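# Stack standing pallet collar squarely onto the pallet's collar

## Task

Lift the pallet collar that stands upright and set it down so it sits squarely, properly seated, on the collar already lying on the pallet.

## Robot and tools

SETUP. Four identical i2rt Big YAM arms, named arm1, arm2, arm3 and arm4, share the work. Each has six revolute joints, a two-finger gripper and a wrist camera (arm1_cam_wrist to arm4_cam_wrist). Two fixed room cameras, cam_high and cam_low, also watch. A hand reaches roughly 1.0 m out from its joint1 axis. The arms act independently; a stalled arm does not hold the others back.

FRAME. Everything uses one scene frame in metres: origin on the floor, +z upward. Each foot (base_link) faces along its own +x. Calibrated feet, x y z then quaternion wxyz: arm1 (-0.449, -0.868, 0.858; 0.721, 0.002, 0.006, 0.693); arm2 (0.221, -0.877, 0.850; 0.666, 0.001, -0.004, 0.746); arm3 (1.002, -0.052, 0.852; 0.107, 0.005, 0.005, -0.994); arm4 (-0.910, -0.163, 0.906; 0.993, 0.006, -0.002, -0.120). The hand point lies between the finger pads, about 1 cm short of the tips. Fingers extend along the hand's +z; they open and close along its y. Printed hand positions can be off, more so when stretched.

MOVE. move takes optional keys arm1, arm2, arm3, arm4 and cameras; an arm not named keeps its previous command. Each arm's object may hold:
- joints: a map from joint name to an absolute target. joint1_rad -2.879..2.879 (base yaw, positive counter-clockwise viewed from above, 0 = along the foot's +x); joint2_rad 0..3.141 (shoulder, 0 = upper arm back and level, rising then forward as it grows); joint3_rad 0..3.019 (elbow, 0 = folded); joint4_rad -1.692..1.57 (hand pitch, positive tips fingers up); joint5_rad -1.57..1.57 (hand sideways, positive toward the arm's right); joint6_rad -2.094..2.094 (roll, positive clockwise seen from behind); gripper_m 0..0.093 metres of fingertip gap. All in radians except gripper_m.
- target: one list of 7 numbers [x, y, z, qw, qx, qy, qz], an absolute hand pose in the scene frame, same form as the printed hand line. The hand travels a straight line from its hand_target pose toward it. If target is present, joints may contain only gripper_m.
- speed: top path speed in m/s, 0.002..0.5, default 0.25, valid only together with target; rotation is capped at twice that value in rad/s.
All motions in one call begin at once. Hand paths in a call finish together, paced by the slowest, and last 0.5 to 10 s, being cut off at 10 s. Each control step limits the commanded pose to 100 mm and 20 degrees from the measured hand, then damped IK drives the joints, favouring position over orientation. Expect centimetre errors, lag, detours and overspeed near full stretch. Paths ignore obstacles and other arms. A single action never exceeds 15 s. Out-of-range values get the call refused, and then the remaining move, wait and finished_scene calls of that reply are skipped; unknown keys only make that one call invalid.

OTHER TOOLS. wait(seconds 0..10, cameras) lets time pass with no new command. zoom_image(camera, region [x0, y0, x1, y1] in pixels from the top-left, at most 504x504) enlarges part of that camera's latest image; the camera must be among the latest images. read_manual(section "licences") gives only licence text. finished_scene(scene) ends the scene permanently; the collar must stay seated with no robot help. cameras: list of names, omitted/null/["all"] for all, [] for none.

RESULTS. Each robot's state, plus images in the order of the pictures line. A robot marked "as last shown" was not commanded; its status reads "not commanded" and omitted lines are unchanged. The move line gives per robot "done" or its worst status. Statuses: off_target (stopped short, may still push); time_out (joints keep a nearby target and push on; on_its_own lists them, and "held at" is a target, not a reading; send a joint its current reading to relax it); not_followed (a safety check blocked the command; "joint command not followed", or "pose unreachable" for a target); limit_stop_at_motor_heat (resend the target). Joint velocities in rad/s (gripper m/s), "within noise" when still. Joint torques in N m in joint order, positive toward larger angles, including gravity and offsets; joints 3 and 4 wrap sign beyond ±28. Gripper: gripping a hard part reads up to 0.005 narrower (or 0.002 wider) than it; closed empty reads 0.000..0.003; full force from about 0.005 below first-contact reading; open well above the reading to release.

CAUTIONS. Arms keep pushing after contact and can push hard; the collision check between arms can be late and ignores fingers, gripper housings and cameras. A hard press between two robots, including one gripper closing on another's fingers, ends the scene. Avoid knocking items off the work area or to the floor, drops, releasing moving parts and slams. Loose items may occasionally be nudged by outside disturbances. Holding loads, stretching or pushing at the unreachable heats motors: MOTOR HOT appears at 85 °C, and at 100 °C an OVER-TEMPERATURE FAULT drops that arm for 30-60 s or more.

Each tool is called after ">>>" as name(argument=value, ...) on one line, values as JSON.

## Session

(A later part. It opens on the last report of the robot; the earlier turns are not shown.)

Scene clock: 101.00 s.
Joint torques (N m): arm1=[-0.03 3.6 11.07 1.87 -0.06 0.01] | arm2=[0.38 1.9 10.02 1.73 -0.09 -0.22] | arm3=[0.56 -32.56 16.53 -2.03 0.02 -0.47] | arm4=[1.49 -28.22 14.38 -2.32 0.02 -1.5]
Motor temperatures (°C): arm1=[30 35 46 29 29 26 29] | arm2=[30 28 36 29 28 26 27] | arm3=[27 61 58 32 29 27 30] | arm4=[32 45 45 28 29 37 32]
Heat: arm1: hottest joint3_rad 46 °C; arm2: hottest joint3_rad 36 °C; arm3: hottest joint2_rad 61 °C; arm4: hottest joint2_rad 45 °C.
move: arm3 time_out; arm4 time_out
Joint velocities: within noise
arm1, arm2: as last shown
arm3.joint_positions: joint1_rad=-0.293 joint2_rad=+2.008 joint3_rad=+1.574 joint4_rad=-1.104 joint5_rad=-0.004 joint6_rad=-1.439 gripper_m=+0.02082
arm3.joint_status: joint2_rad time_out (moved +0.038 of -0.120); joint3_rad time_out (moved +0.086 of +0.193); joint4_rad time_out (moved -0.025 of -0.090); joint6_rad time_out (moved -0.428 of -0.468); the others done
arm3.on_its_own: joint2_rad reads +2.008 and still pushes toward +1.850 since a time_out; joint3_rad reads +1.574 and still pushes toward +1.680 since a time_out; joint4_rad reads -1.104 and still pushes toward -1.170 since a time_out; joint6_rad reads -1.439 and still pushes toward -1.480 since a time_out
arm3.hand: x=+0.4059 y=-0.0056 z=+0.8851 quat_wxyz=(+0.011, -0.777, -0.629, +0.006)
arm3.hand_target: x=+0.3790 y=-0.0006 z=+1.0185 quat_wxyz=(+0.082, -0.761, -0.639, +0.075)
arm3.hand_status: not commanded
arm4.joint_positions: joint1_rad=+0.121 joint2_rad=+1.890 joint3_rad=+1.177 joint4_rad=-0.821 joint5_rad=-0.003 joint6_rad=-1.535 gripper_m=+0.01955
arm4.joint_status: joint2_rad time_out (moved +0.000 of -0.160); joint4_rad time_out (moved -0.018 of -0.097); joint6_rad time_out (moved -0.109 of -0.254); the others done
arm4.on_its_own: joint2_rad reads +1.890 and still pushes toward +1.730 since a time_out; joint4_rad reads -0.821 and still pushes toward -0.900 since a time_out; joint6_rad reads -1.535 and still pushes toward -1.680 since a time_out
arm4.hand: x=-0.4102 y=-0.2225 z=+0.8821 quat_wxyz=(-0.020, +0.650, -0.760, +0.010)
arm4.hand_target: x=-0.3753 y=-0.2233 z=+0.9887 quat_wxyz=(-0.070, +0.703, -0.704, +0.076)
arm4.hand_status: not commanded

>>> move(arm3={"joints":{"joint1_rad":-0.46,"joint2_rad":1.92,"joint3_rad":1.80,"joint4_rad":-1.21,"joint5_rad":0.0,"joint6_rad":-1.95}}, arm4={"joints":{"joint1_rad":0.345,"joint2_rad":1.77,"joint3_rad":1.315,"joint4_rad":-0.92,"joint5_rad":0.0,"joint6_rad":-1.74}})

>>> zoom_image(camera="cam_high", region=[210, 130, 490, 390])

Scene clock: 107.63 s.
Joint torques (N m): arm1=[-0.03 3.55 11.07 1.87 -0.06 0.01] | arm2=[0.38 1.96 10 1.73 -0.1 -0.22] | arm3=[0.56 -34.55 15.38 -1.8 0.28 -1.09] | arm4=[2.37 -28.75 13.53 -2.36 -0.2 -1.61]
Motor temperatures (°C): arm1=[30 35 46 29 29 26 29] | arm2=[30 28 36 29 28 26 27] | arm3=[27 63 59 32 29 27 30] | arm4=[32 45 48 28 29 38 32]
Heat: arm1: hottest joint3_rad 46 °C; arm2: hottest joint3_rad 36 °C; arm3: hottest joint2_rad 63 °C; arm4: hottest joint3_rad 48 °C.
move: arm3 time_out; arm4 time_out
Joint velocities: within noise
arm1, arm2: as last shown
arm3.joint_positions: joint1_rad=-0.451 joint2_rad=+2.087 joint3_rad=+1.711 joint4_rad=-1.150 joint5_rad=-0.020 joint6_rad=-1.848 gripper_m=+0.02085
arm3.joint_status: joint2_rad time_out (moved +0.078 of -0.088); joint4_rad time_out (moved -0.046 of -0.106); joint6_rad time_out (moved -0.408 of -0.511); the others done
arm3.on_its_own: joint2_rad reads +2.087 and still pushes toward +1.920 since a time_out; joint4_rad reads -1.150 and still pushes toward -1.210 since a time_out; joint6_rad reads -1.848 and still pushes toward -1.950 since a time_out
arm3.hand: x=+0.3851 y=+0.0929 z=+0.8885 quat_wxyz=(+0.015, -0.692, -0.721, +0.013)
arm3.hand_target: x=+0.3671 y=+0.1036 z=+1.0267 quat_wxyz=(+0.105, -0.653, -0.748, +0.052)
arm3.hand_status: not commanded
arm4.joint_positions: joint1_rad=+0.323 joint2_rad=+1.926 joint3_rad=+1.244 joint4_rad=-0.840 joint5_rad=+0.014 joint6_rad=-1.582 gripper_m=+0.02008
arm4.joint_status: joint2_rad time_out (moved +0.036 of -0.120); joint4_rad time_out (moved -0.018 of -0.099); joint6_rad time_out (moved -0.048 of -0.205); the others done
arm4.on_its_own: joint2_rad reads +1.926 and still pushes toward +1.770 since a time_out; joint4_rad reads -0.840 and still pushes toward -0.920 since a time_out; joint6_rad reads -1.582 and still pushes toward -1.740 since a time_out
arm4.hand: x=-0.3857 y=-0.1218 z=+0.8857 quat_wxyz=(-0.020, +0.739, -0.673, +0.020)
arm4.hand_target: x=-0.3593 y=-0.1080 z=+0.9896 quat_wxyz=(-0.070, +0.792, -0.602, +0.073)
arm4.hand_status: not commanded
pictures: arm1_cam_wrist, arm2_cam_wrist, arm3_cam_wrist, arm4_cam_wrist, cam_high, cam_low
Images, in order (width x height): arm1_cam_wrist 672x504, arm2_cam_wrist 672x504, arm3_cam_wrist 672x504, arm4_cam_wrist 672x504, cam_high 672x504, cam_low 672x504.

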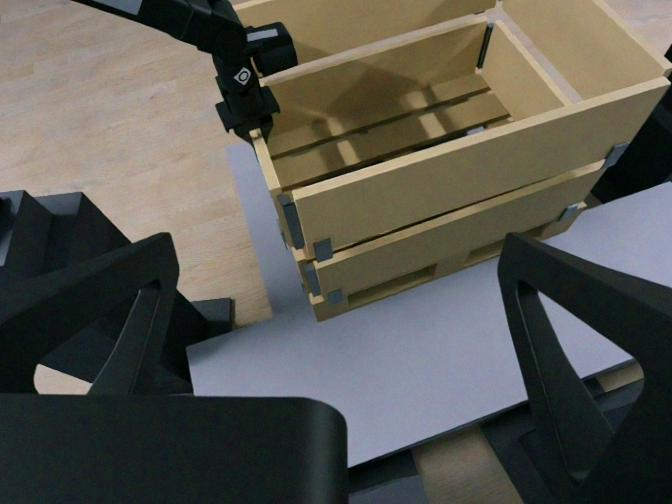

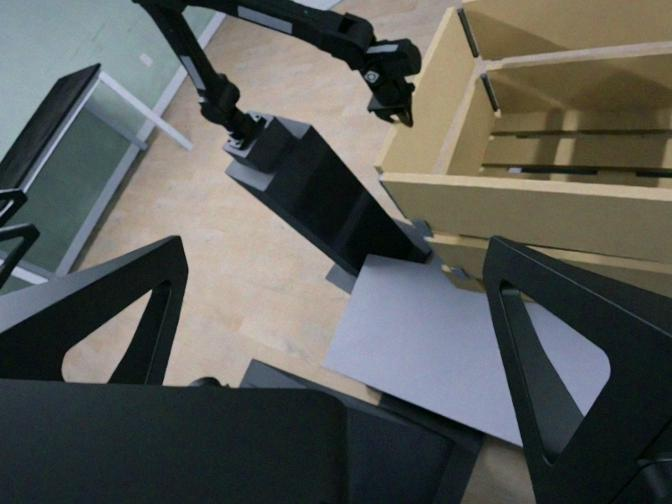

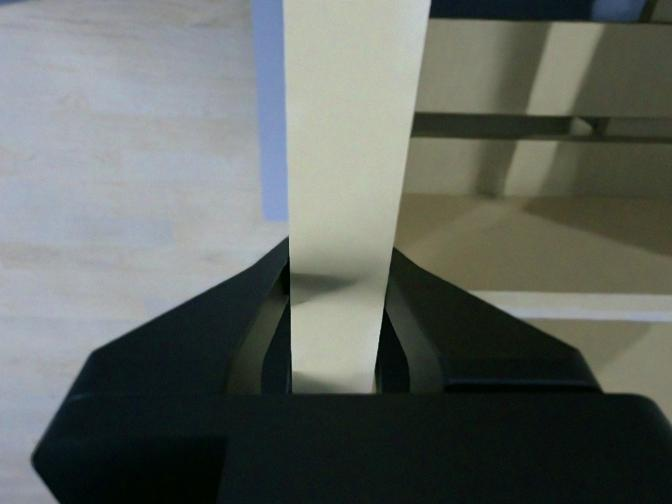

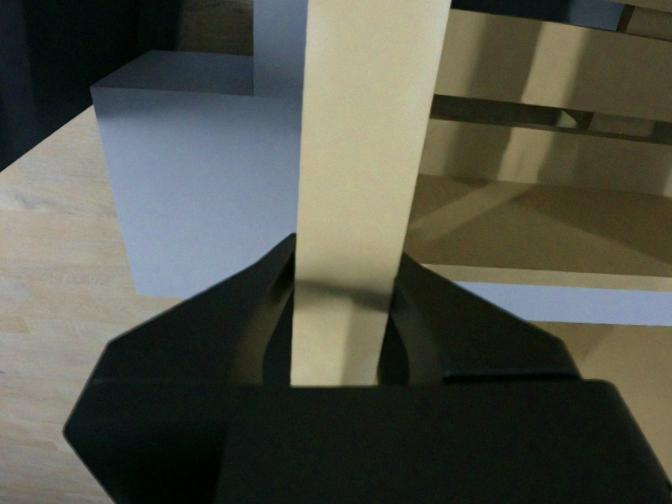

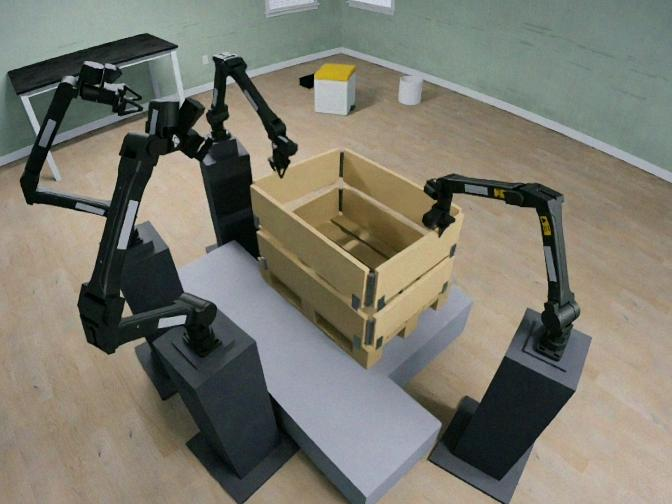

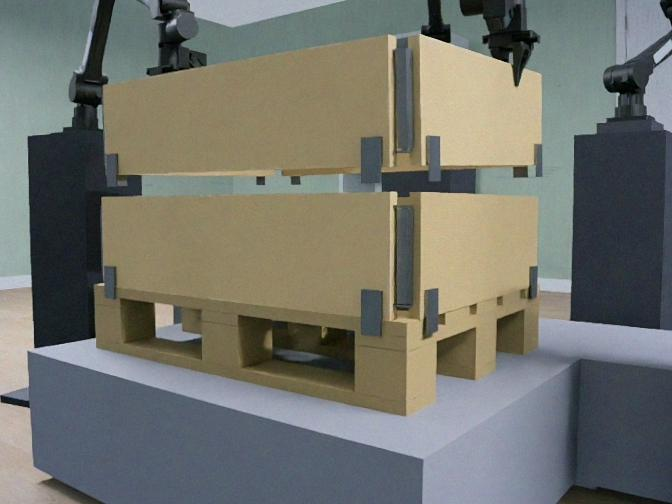

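Scaled by 1.800 (camera's finer frame: 960x720).

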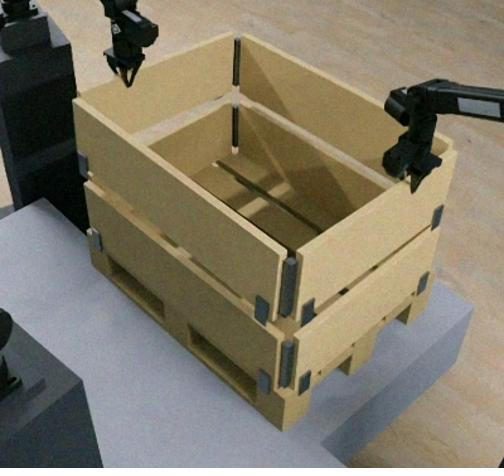

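>>> move(arm3={"joints":{"joint1_rad":-0.458,"joint2_rad":1.96,"joint3_rad":1.77,"joint4_rad":-1.21,"joint6_rad":-1.95}}, arm4={"joints":{"joint1_rad":0.34,"joint2_rad":1.83,"joint3_rad":1.335,"joint4_rad":-0.89,"joint6_rad":-1.77}})

>>> zoom_image(camera="cam_high", region=[210, 130, 490, 390])

>>> zoom_image(camera="cam_low", region=[80, 20, 580, 370])

Scene clock: 118.33 s.
Joint torques (N m): arm1=[-0.03 3.6 11.07 1.87 -0.06 0.01] | arm2=[0.38 1.9 10.02 1.72 -0.09 -0.22] | arm3=[0.62 -34.2 12.83 -2.02 0.35 -1.1] | arm4=[1.85 -28.75 13.59 -1.88 -0.17 -1.81]
Motor temperatures (°C): arm1=[30 35 46 29 29 26 29] | arm2=[30 28 36 29 28 26 27] | arm3=[27 63 59 32 29 28 30] | arm4=[32 47 51 28 29 38 32]
Heat: arm1: hottest joint3_rad 46 °C; arm2: hottest joint3_rad 36 °C; arm3: hottest joint2_rad 63 °C; arm4: hottest joint3_rad 51 °C.
move: arm3 time_out; arm4 time_out
Joint velocities: within noise
arm1, arm2: as last shown
arm3.joint_positions: joint1_rad=-0.451 joint2_rad=+2.119 joint3_rad=+1.711 joint4_rad=-1.144 joint5_rad=-0.022 joint6_rad=-1.848 gripper_m=+0.02084
arm3.joint_status: joint2_rad time_out (moved +0.032 of -0.127); joint4_rad time_out (moved +0.006 of -0.060); joint6_rad time_out (moved +0.000 of -0.102); the others done
arm3.on_its_own: joint2_rad reads +2.119 and still pushes toward +1.960 since a time_out; joint4_rad reads -1.144 and still pushes toward -1.210 since a time_out; joint6_rad reads -1.848 and still pushes toward -1.950 since a time_out
arm3.hand: x=+0.3869 y=+0.0924 z=+0.8687 quat_wxyz=(+0.003, -0.693, -0.721, +0.007)
arm3.hand_target: x=+0.3743 y=+0.1007 z=+0.9887 quat_wxyz=(+0.075, -0.655, -0.751, +0.037)
arm3.hand_status: not commanded
arm4.joint_positions: joint1_rad=+0.323 joint2_rad=+1.980 joint3_rad=+1.261 joint4_rad=-0.821 joint5_rad=+0.014 joint6_rad=-1.592 gripper_m=+0.02008
arm4.joint_status: joint2_rad time_out (moved +0.054 of -0.096); joint4_rad time_out (moved +0.018 of -0.050); joint6_rad time_out (moved -0.009 of -0.188); the others done
arm4.on_its_own: joint2_rad reads +1.980 and still pushes toward +1.830 since a time_out; joint4_rad reads -0.821 and still pushes toward -0.890 since a time_out; joint6_rad reads -1.592 and still pushes toward -1.770 since a time_out
arm4.hand: x=-0.3815 y=-0.1212 z=+0.8639 quat_wxyz=(-0.013, +0.743, -0.669, +0.014)
arm4.hand_target: x=-0.3465 y=-0.1095 z=+0.9667 quat_wxyz=(-0.065, +0.800, -0.592, +0.072)
arm4.hand_status: not commanded
pictures: arm1_cam_wrist, arm2_cam_wrist, arm3_cam_wrist, arm4_cam_wrist, cam_high, cam_low
Images, in order (width x height): arm1_cam_wrist 672x504, arm2_cam_wrist 672x504, arm3_cam_wrist 672x504, arm4_cam_wrist 672x504, cam_high 672x504, cam_low 672x504.

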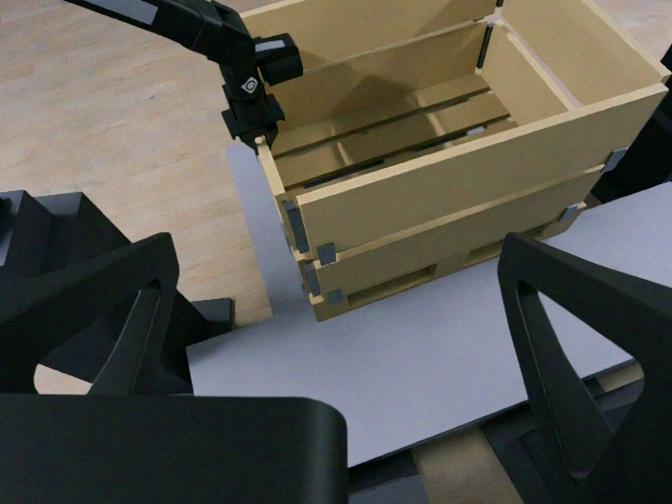

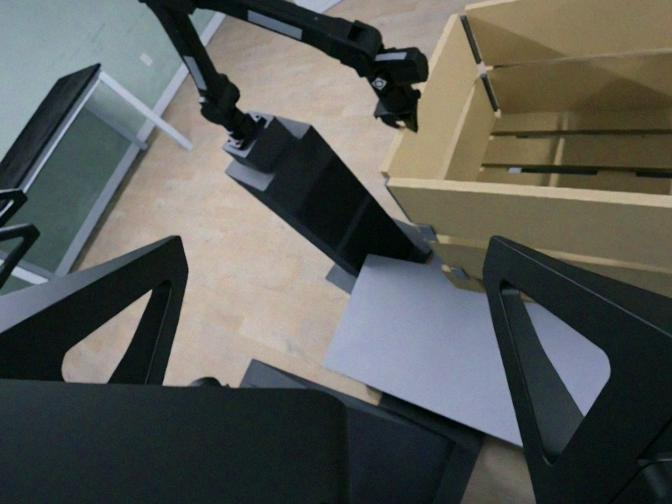

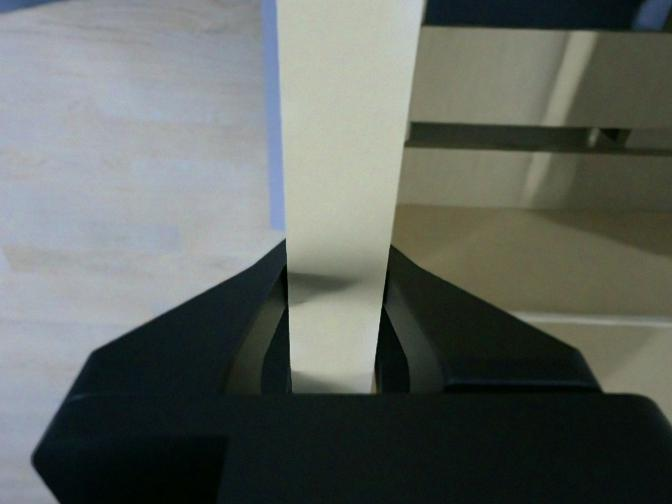

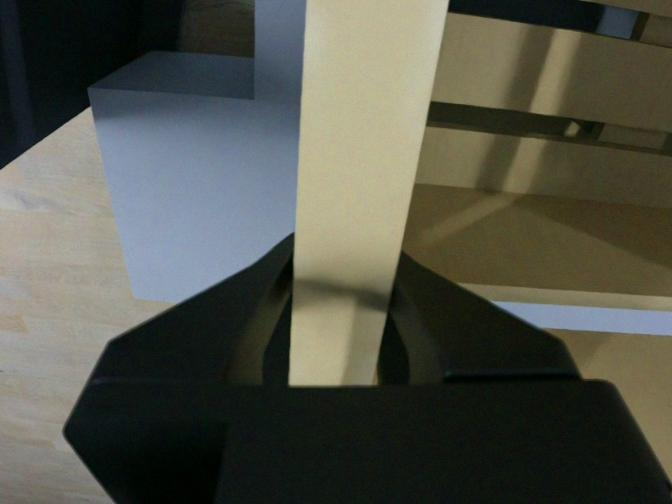

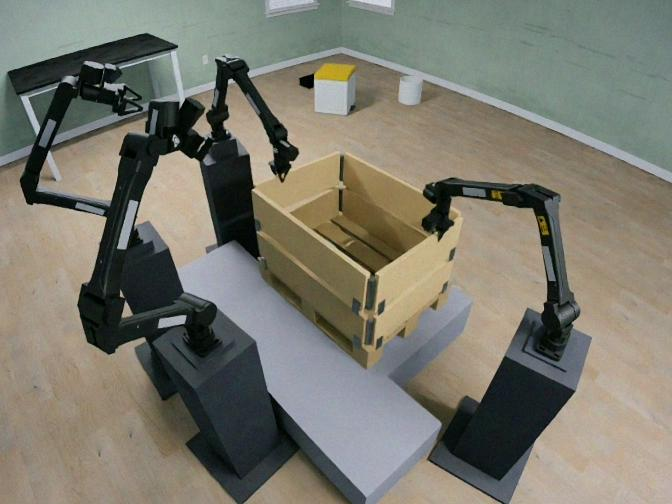

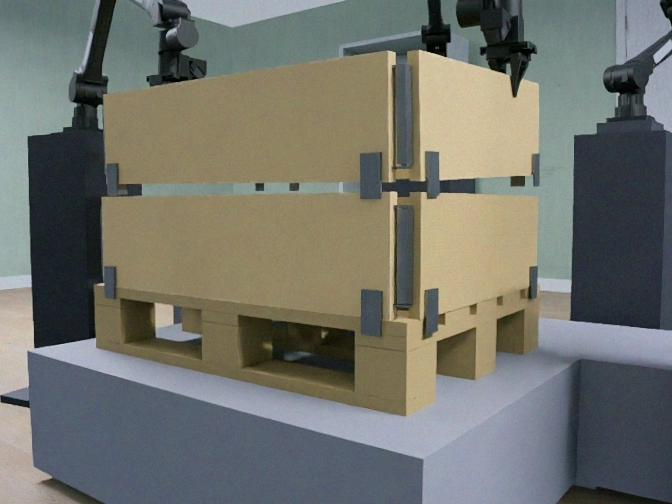

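Scaled by 1.800 (camera's finer frame: 960x720).

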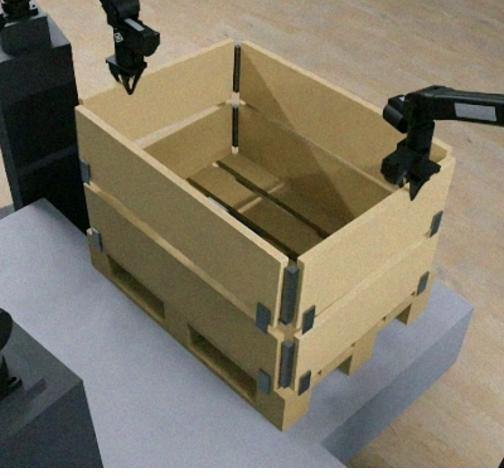

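Scaled by 1.008 (camera's finer frame: 960x720).

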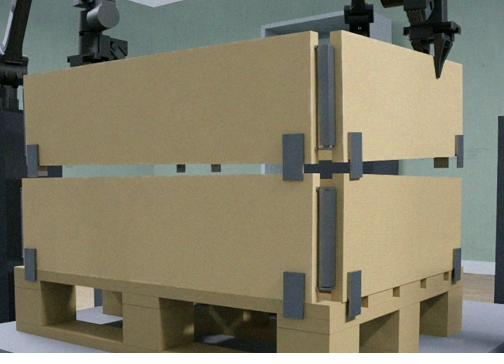

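>>> move(arm3={"joints":{"joint1_rad":-0.462,"joint2_rad":2.015,"joint3_rad":1.74,"joint4_rad":-1.22,"joint6_rad":-1.95}}, arm4={"joints":{"joint1_rad":0.34,"joint2_rad":1.89,"joint3_rad":1.345,"joint4_rad":-0.85,"joint6_rad":-1.77}})

>>> zoom_image(camera="cam_high", region=[210, 130, 490, 390])

>>> zoom_image(camera="cam_low", region=[80, 20, 580, 370])

Scene clock: 126.53 s.
Joint torques (N m): arm1=[0.03 3.6 11.07 1.87 -0.06 0.01] | arm2=[0.32 1.9 10.02 1.72 -0.1 -0.22] | arm3=[0.32 -30.8 10.71 -2.44 0.04 -1.08] | arm4=[1.9 -27.99 12.7 -1.65 0.12 -1.66]
Motor temperatures (°C): arm1=[30 35 47 29 29 26 29] | arm2=[30 28 37 29 28 26 27] | arm3=[27 63 59 32 29 28 31] | arm4=[32 48 52 28 29 39 32]
Heat: arm1: hottest joint3_rad 47 °C; arm2: hottest joint3_rad 37 °C; arm3: hottest joint2_rad 63 °C; arm4: hottest joint3_rad 52 °C.
move: arm3 time_out; arm4 time_out
Joint velocities: within noise
arm1.joint_positions: joint1_rad=-0.357 joint2_rad=+0.528 joint3_rad=+1.387 joint4_rad=-1.329 joint5_rad=-0.075 joint6_rad=+0.015 gripper_m=+0.09396
arm1.joint_status: not commanded
arm1.hand: x=-0.3788 y=-0.6786 z=+1.4141 quat_wxyz=(-0.410, +0.482, -0.705, -0.320)
arm1.hand_target: x=-0.3801 y=-0.6818 z=+1.4260 quat_wxyz=(-0.420, +0.479, -0.698, -0.327)
arm1.hand_status: not commanded
arm2.joint_positions: joint1_rad=+0.299 joint2_rad=+0.645 joint3_rad=+1.463 joint4_rad=-1.149 joint5_rad=-0.251 joint6_rad=+0.486 gripper_m=+0.09396
arm2.joint_status: not commanded
arm2.hand: x=+0.0807 y=-0.6700 z=+1.4633 quat_wxyz=(-0.097, +0.604, -0.540, -0.578)
arm2.hand_target: x=+0.0823 y=-0.6737 z=+1.4740 quat_wxyz=(-0.101, +0.600, -0.534, -0.587)
arm2.hand_status: not commanded
arm3.joint_positions: joint1_rad=-0.451 joint2_rad=+2.134 joint3_rad=+1.706 joint4_rad=-1.144 joint5_rad=-0.013 joint6_rad=-1.849 gripper_m=+0.02084
arm3.joint_status: joint4_rad time_out (moved +0.000 of -0.076); joint6_rad time_out (moved -0.002 of -0.102); the others done
arm3.on_its_own: joint4_rad reads -1.144 and still pushes toward -1.220 since a time_out; joint6_rad reads -1.849 and still pushes toward -1.950 since a time_out
arm3.hand: x=+0.3909 y=+0.0932 z=+0.8579 quat_wxyz=(-0.003, -0.692, -0.722, -0.002)
arm3.hand_target: x=+0.3885 y=+0.1006 z=+0.9423 quat_wxyz=(+0.032, -0.658, -0.752, +0.014)
arm3.hand_status: not commanded
arm4.joint_positions: joint1_rad=+0.322 joint2_rad=+2.024 joint3_rad=+1.279 joint4_rad=-0.789 joint5_rad=-0.004 joint6_rad=-1.609 gripper_m=+0.02008
arm4.joint_status: joint4_rad time_out (moved +0.032 of -0.029); joint6_rad time_out (moved -0.017 of -0.178); the others done
arm4.on_its_own: joint4_rad reads -0.789 and still pushes toward -0.850 since a time_out; joint6_rad reads -1.609 and still pushes toward -1.770 since a time_out
arm4.hand: x=-0.3732 y=-0.1177 z=+0.8465 quat_wxyz=(-0.021, +0.748, -0.663, +0.009)
arm4.hand_target: x=-0.3384 y=-0.1065 z=+0.9392 quat_wxyz=(-0.065, +0.801, -0.591, +0.064)
arm4.hand_status: not commanded
pictures: arm1_cam_wrist, arm2_cam_wrist, arm3_cam_wrist, arm4_cam_wrist, cam_high, cam_low
Images, in order (width x height): arm1_cam_wrist 672x504, arm2_cam_wrist 672x504, arm3_cam_wrist 672x504, arm4_cam_wrist 672x504, cam_high 672x504, cam_low 672x504.

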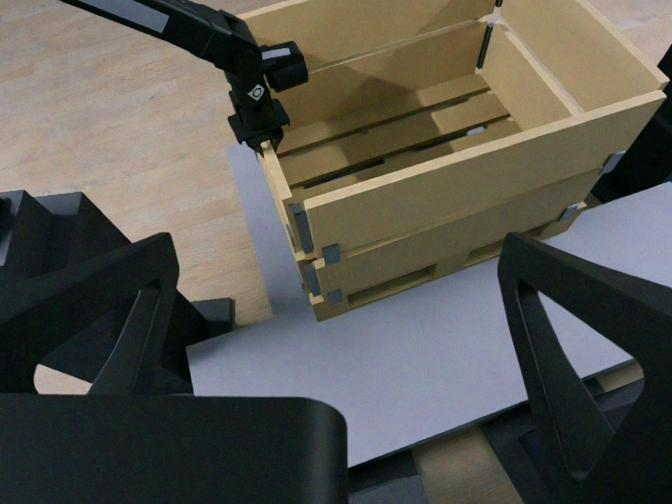

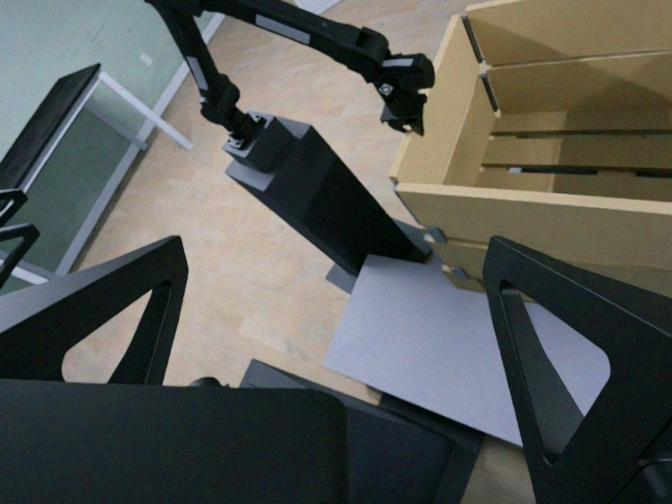

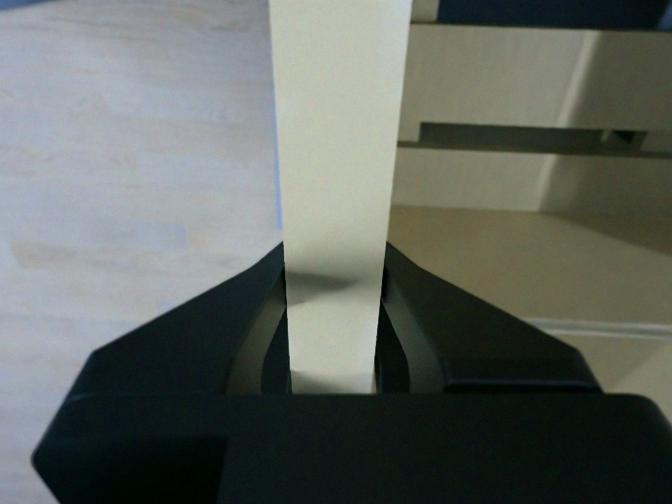

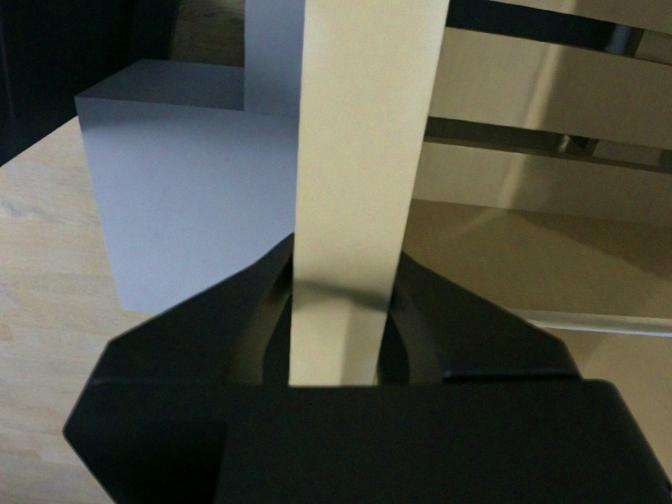

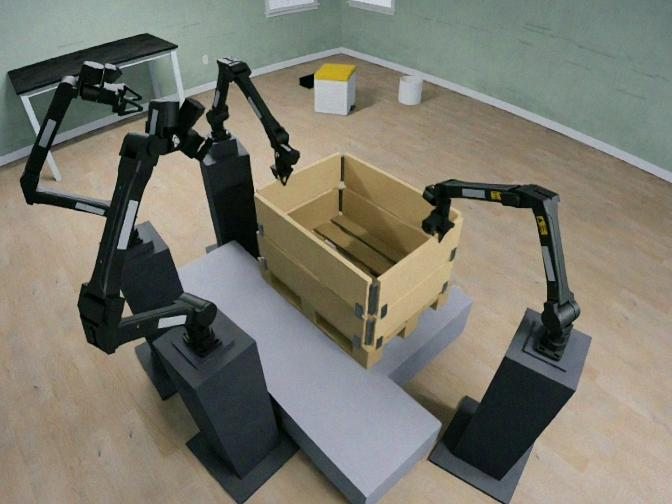

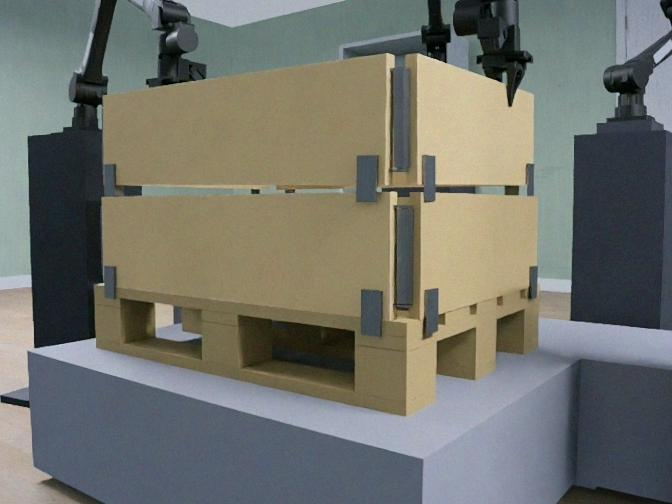

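Scaled by 1.800 (camera's finer frame: 960x720).

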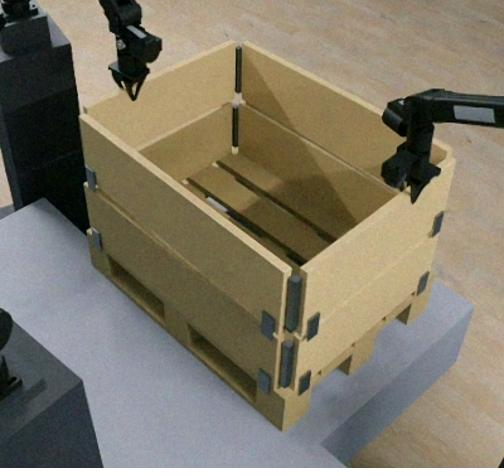

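Scaled by 1.008 (camera's finer frame: 960x720).

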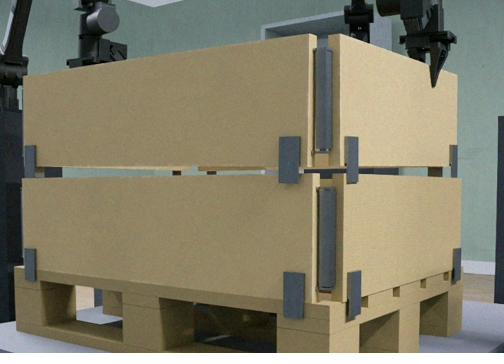

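>>> move(arm3={"joints":{"joint1_rad":-0.46,"joint2_rad":2.08,"joint3_rad":1.75,"joint4_rad":-1.16,"joint6_rad":-1.93}}, arm4={"joints":{"joint1_rad":0.34,"joint2_rad":1.91,"joint3_rad":1.31,"joint4_rad":-0.83,"joint6_rad":-1.77}})

>>> zoom_image(camera="cam_high", region=[210, 130, 490, 390])

>>> zoom_image(camera="cam_low", region=[80, 20, 580, 370])

Scene clock: 134.10 s.
Joint torques (N m): arm1=[-0.03 3.55 11.08 1.87 -0.06 0.01] | arm2=[0.38 1.96 10.02 1.72 -0.09 -0.23] | arm3=[0.5 -25.7 11.54 -0.68 0.03 -0.89] | arm4=[1.96 -26.46 9.69 -0.98 0.12 -1.62]
Motor temperatures (°C): arm1=[30 35 47 29 29 26 29] | arm2=[30 28 37 29 28 26 27] | arm3=[27 64 59 32 28 28 31] | arm4=[32 47 52 28 28 39 32]
Heat: arm1: hottest joint3_rad 47 °C; arm2: hottest joint3_rad 37 °C; arm3: hottest joint2_rad 64 °C; arm4: hottest joint3_rad 52 °C.
move: arm3 time_out; arm4 time_out
Joint velocities: within noise
arm1, arm2: as last shown
arm3.joint_positions: joint1_rad=-0.451 joint2_rad=+2.141 joint3_rad=+1.706 joint4_rad=-1.137 joint5_rad=-0.008 joint6_rad=-1.849 gripper_m=+0.02085
arm3.joint_status: joint6_rad time_out (moved +0.000 of -0.081); the others done
arm3.on_its_own: joint6_rad reads -1.849 and still pushes toward -1.930 since a time_out
arm3.hand: x=+0.3901 y=+0.0943 z=+0.8538 quat_wxyz=(-0.002, -0.692, -0.722, -0.004)
arm3.hand_target: x=+0.3748 y=+0.1039 z=+0.9070 quat_wxyz=(+0.034, -0.665, -0.746, +0.013)
arm3.hand_status: not commanded
arm4.joint_positions: joint1_rad=+0.322 joint2_rad=+2.025 joint3_rad=+1.279 joint4_rad=-0.789 joint5_rad=-0.004 joint6_rad=-1.612 gripper_m=+0.02008
arm4.joint_status: joint6_rad time_out (moved -0.003 of -0.161); the others done
arm4.on_its_own: joint6_rad reads -1.612 and still pushes toward -1.770 since a time_out
arm4.hand: x=-0.3733 y=-0.1179 z=+0.8463 quat_wxyz=(-0.021, +0.749, -0.662, +0.009)
arm4.hand_target: x=-0.3515 y=-0.1075 z=+0.9164 quat_wxyz=(-0.053, +0.802, -0.592, +0.051)
arm4.hand_status: not commanded
pictures: arm1_cam_wrist, arm2_cam_wrist, arm3_cam_wrist, arm4_cam_wrist, cam_high, cam_low
Images, in order (width x height): arm1_cam_wrist 672x504, arm2_cam_wrist 672x504, arm3_cam_wrist 672x504, arm4_cam_wrist 672x504, cam_high 672x504, cam_low 672x504.

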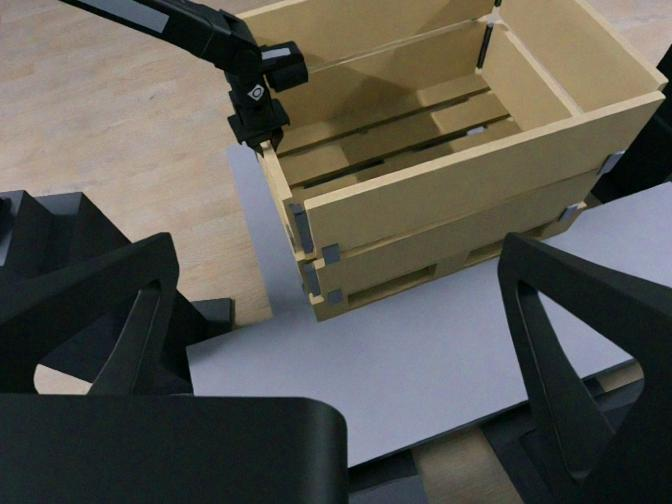

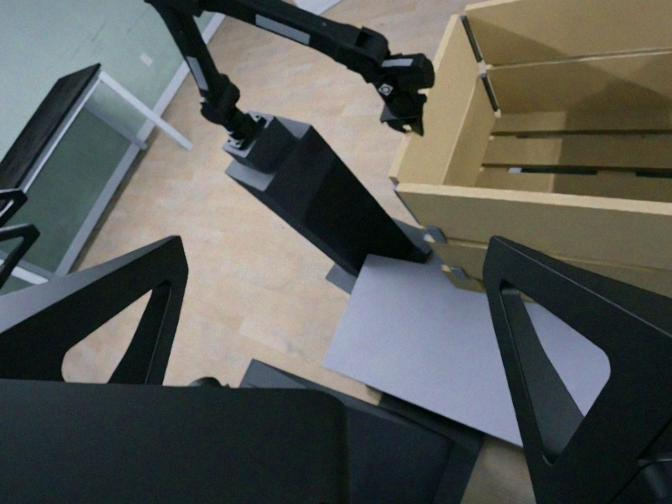

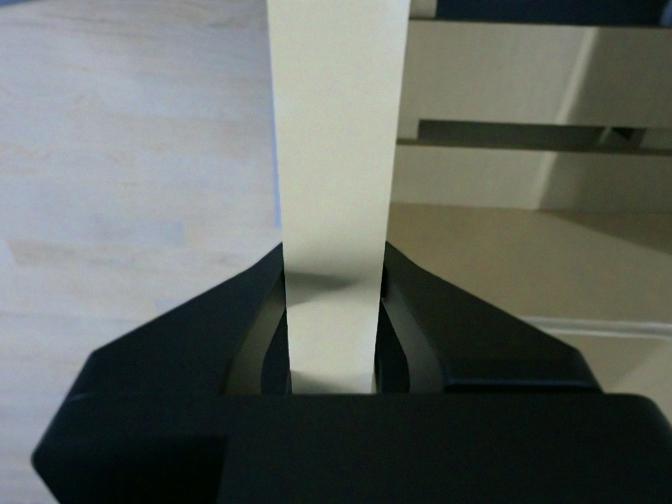

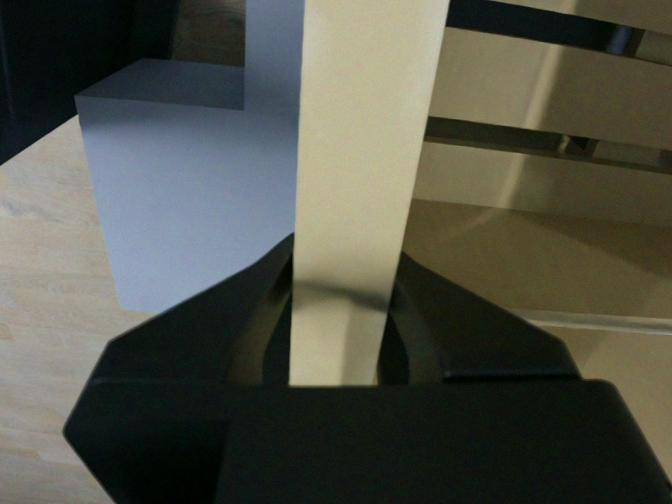

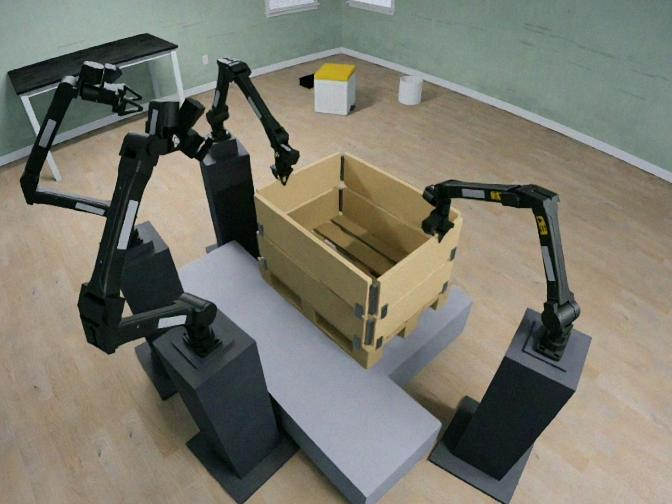

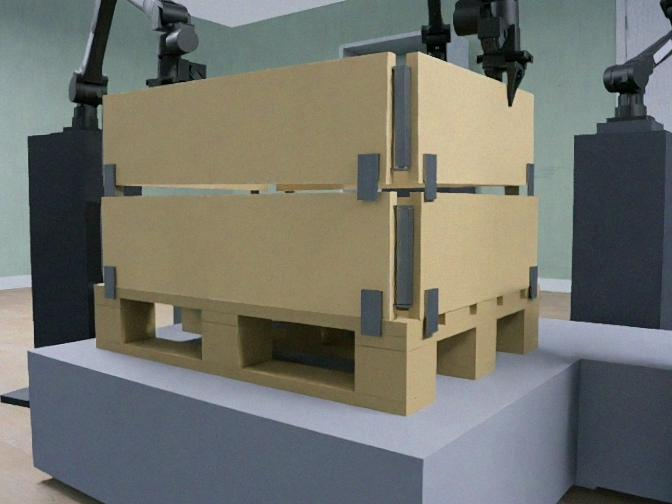

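Scaled by 1.800 (camera's finer frame: 960x720).

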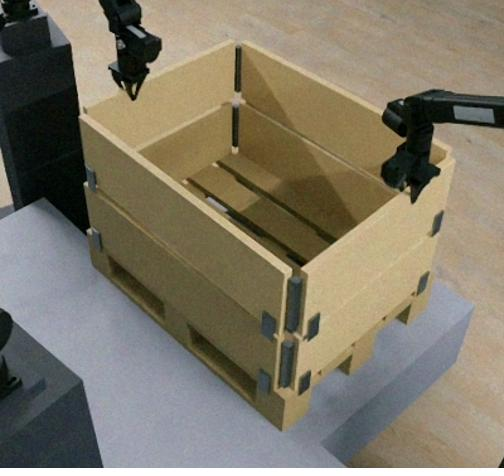

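Scaled by 1.008 (camera's finer frame: 960x720).

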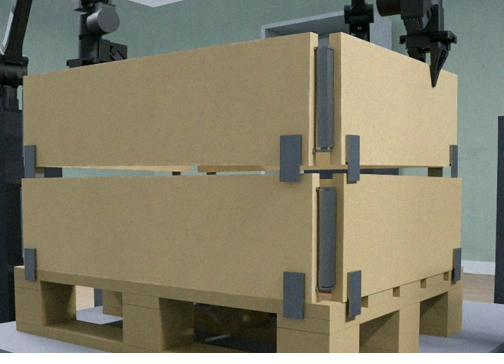

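>>> move(arm3={"joints":{"joint1_rad":-0.46,"joint2_rad":2.09,"joint3_rad":1.79,"joint4_rad":-1.13,"joint6_rad":-1.93}}, arm4={"joints":{"joint1_rad":0.34,"joint2_rad":1.91,"joint3_rad":1.24,"joint4_rad":-0.83,"joint6_rad":-1.73}})

>>> zoom_image(camera="cam_high", region=[210, 130, 490, 390])

>>> zoom_image(camera="cam_low", region=[80, 20, 580, 370])

Scene clock: 143.53 s.
Joint torques (N m): arm1=[-0.03 3.6 11.07 1.85 -0.06 0.01] | arm2=[0.38 1.9 10 1.73 -0.09 -0.22] | arm3=[0.44 -25.23 14.35 -0.16 0.03 -0.83] | arm4=[1.9 -25.7 5.72 -1.33 0.16 -1.25]
Motor temperatures (°C): arm1=[30 35 47 29 29 26 29] | arm2=[30 28 37 29 28 26 27] | arm3=[27 63 59 32 28 28 31] | arm4=[32 47 51 28 28 39 32]
Heat: arm1: hottest joint3_rad 47 °C; arm2: hottest joint3_rad 37 °C; arm3: hottest joint2_rad 63 °C; arm4: hottest joint3_rad 51 °C.
move: arm3 time_out; arm4 time_out
Joint velocities: within noise
arm1, arm2: as last shown
arm3.joint_positions: joint1_rad=-0.451 joint2_rad=+2.144 joint3_rad=+1.711 joint4_rad=-1.118 joint5_rad=-0.005 joint6_rad=-1.854 gripper_m=+0.02085
arm3.joint_status: joint6_rad time_out (moved -0.005 of -0.081); the others done
arm3.on_its_own: joint6_rad reads -1.854 and still pushes toward -1.930 since a time_out
arm3.hand: x=+0.3841 y=+0.0963 z=+0.8538 quat_wxyz=(+0.008, -0.690, -0.723, +0.000)
arm3.hand_target: x=+0.3538 y=+0.1096 z=+0.9172 quat_wxyz=(+0.062, -0.664, -0.745, +0.026)
arm3.hand_status: not commanded
arm4.joint_positions: joint1_rad=+0.322 joint2_rad=+2.017 joint3_rad=+1.253 joint4_rad=-0.778 joint5_rad=-0.006 joint6_rad=-1.612 gripper_m=+0.02007
arm4.joint_status: joint6_rad time_out (moved +0.000 of -0.118); the others done
arm4.on_its_own: joint6_rad reads -1.612 and still pushes toward -1.730 since a time_out
arm4.hand: x=-0.3821 y=-0.1183 z=+0.8429 quat_wxyz=(-0.019, +0.749, -0.662, +0.006)
arm4.hand_target: x=-0.3839 y=-0.1104 z=+0.8927 quat_wxyz=(-0.031, +0.792, -0.609, +0.024)
arm4.hand_status: not commanded
pictures: arm1_cam_wrist, arm2_cam_wrist, arm3_cam_wrist, arm4_cam_wrist, cam_high, cam_low
Images, in order (width x height): arm1_cam_wrist 672x504, arm2_cam_wrist 672x504, arm3_cam_wrist 672x504, arm4_cam_wrist 672x504, cam_high 672x504, cam_low 672x504.

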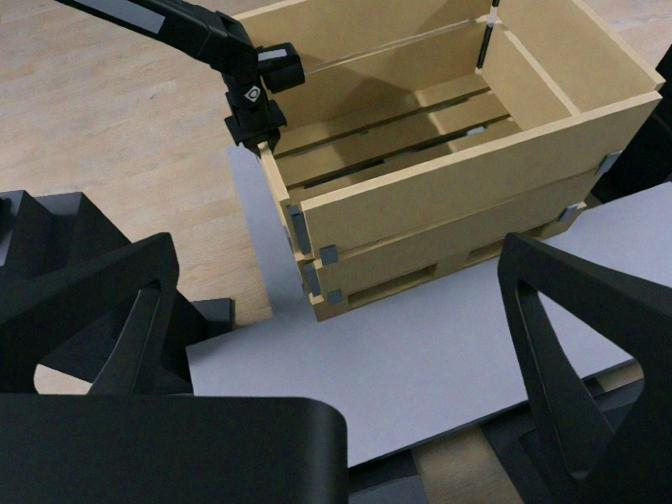

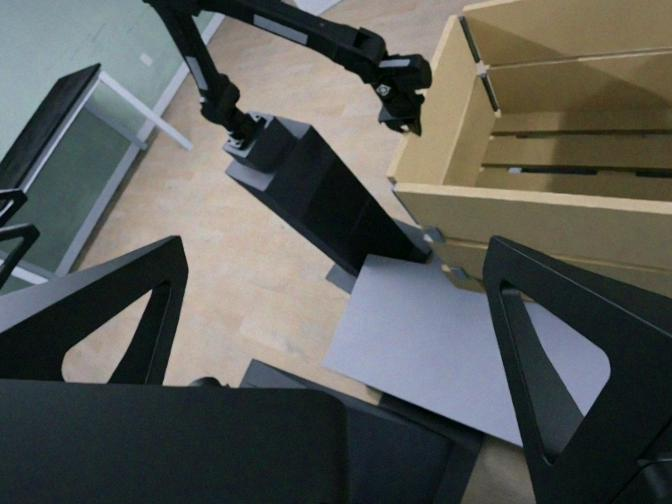

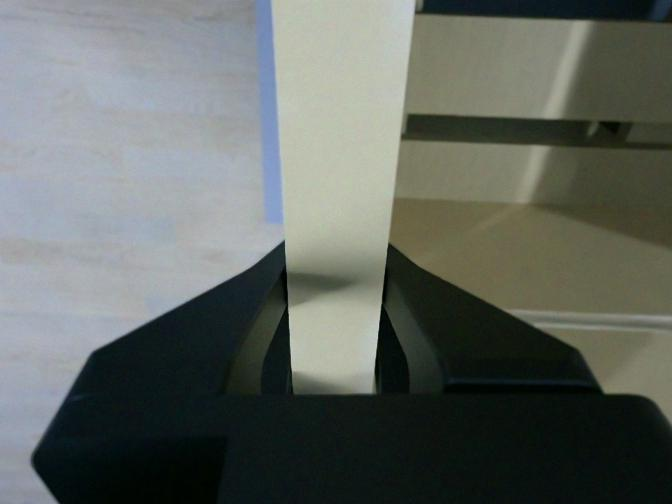

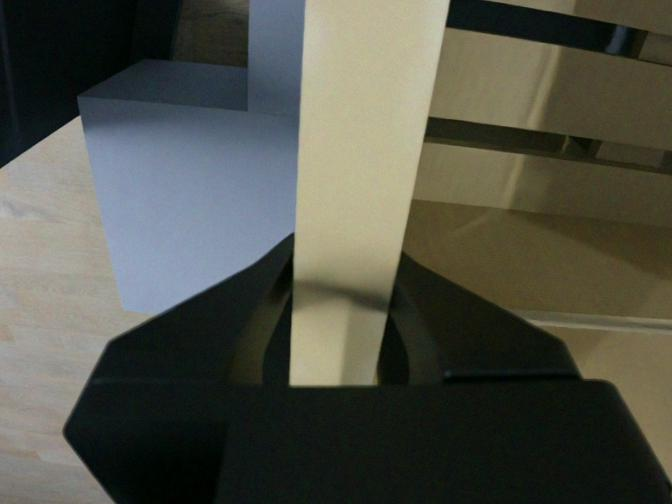

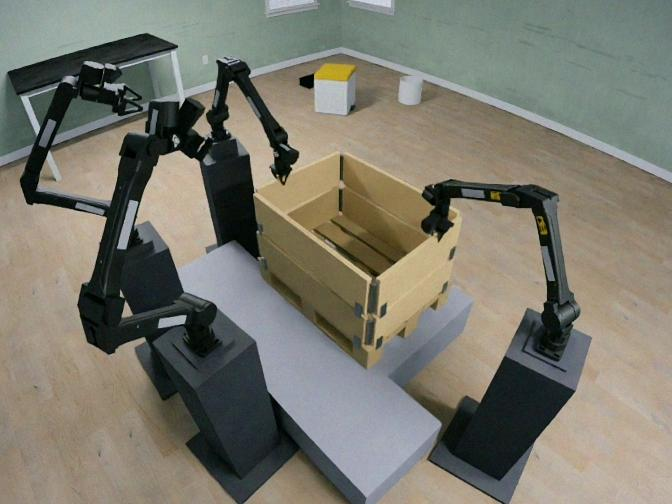

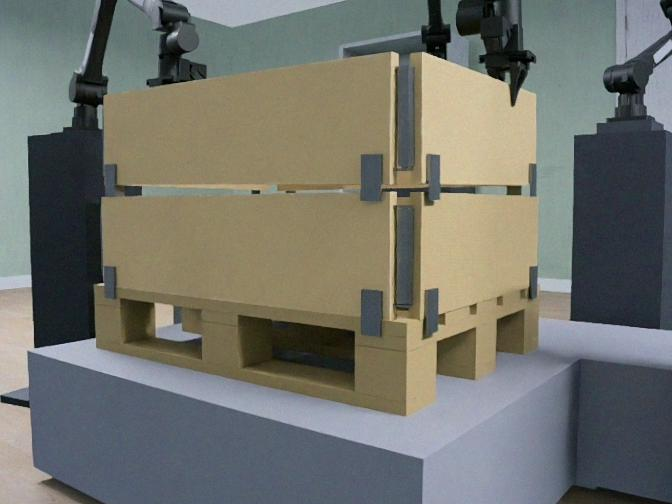

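Scaled by 1.800 (camera's finer frame: 960x720).

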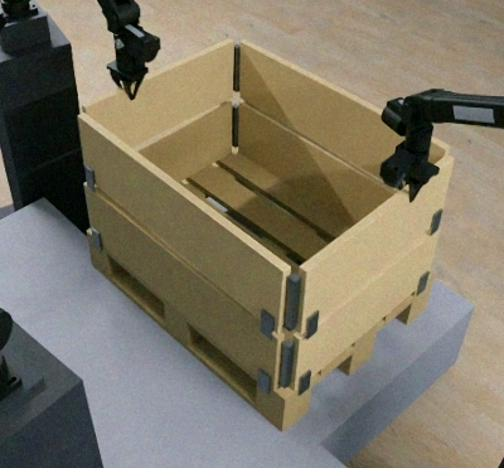

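Scaled by 1.008 (camera's finer frame: 960x720).

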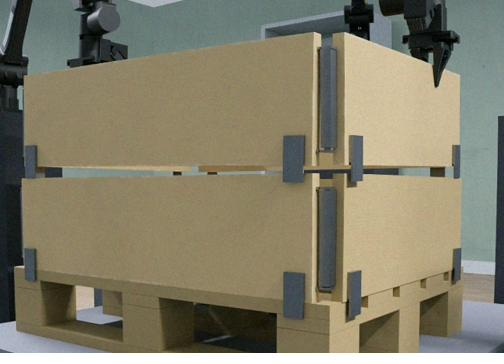

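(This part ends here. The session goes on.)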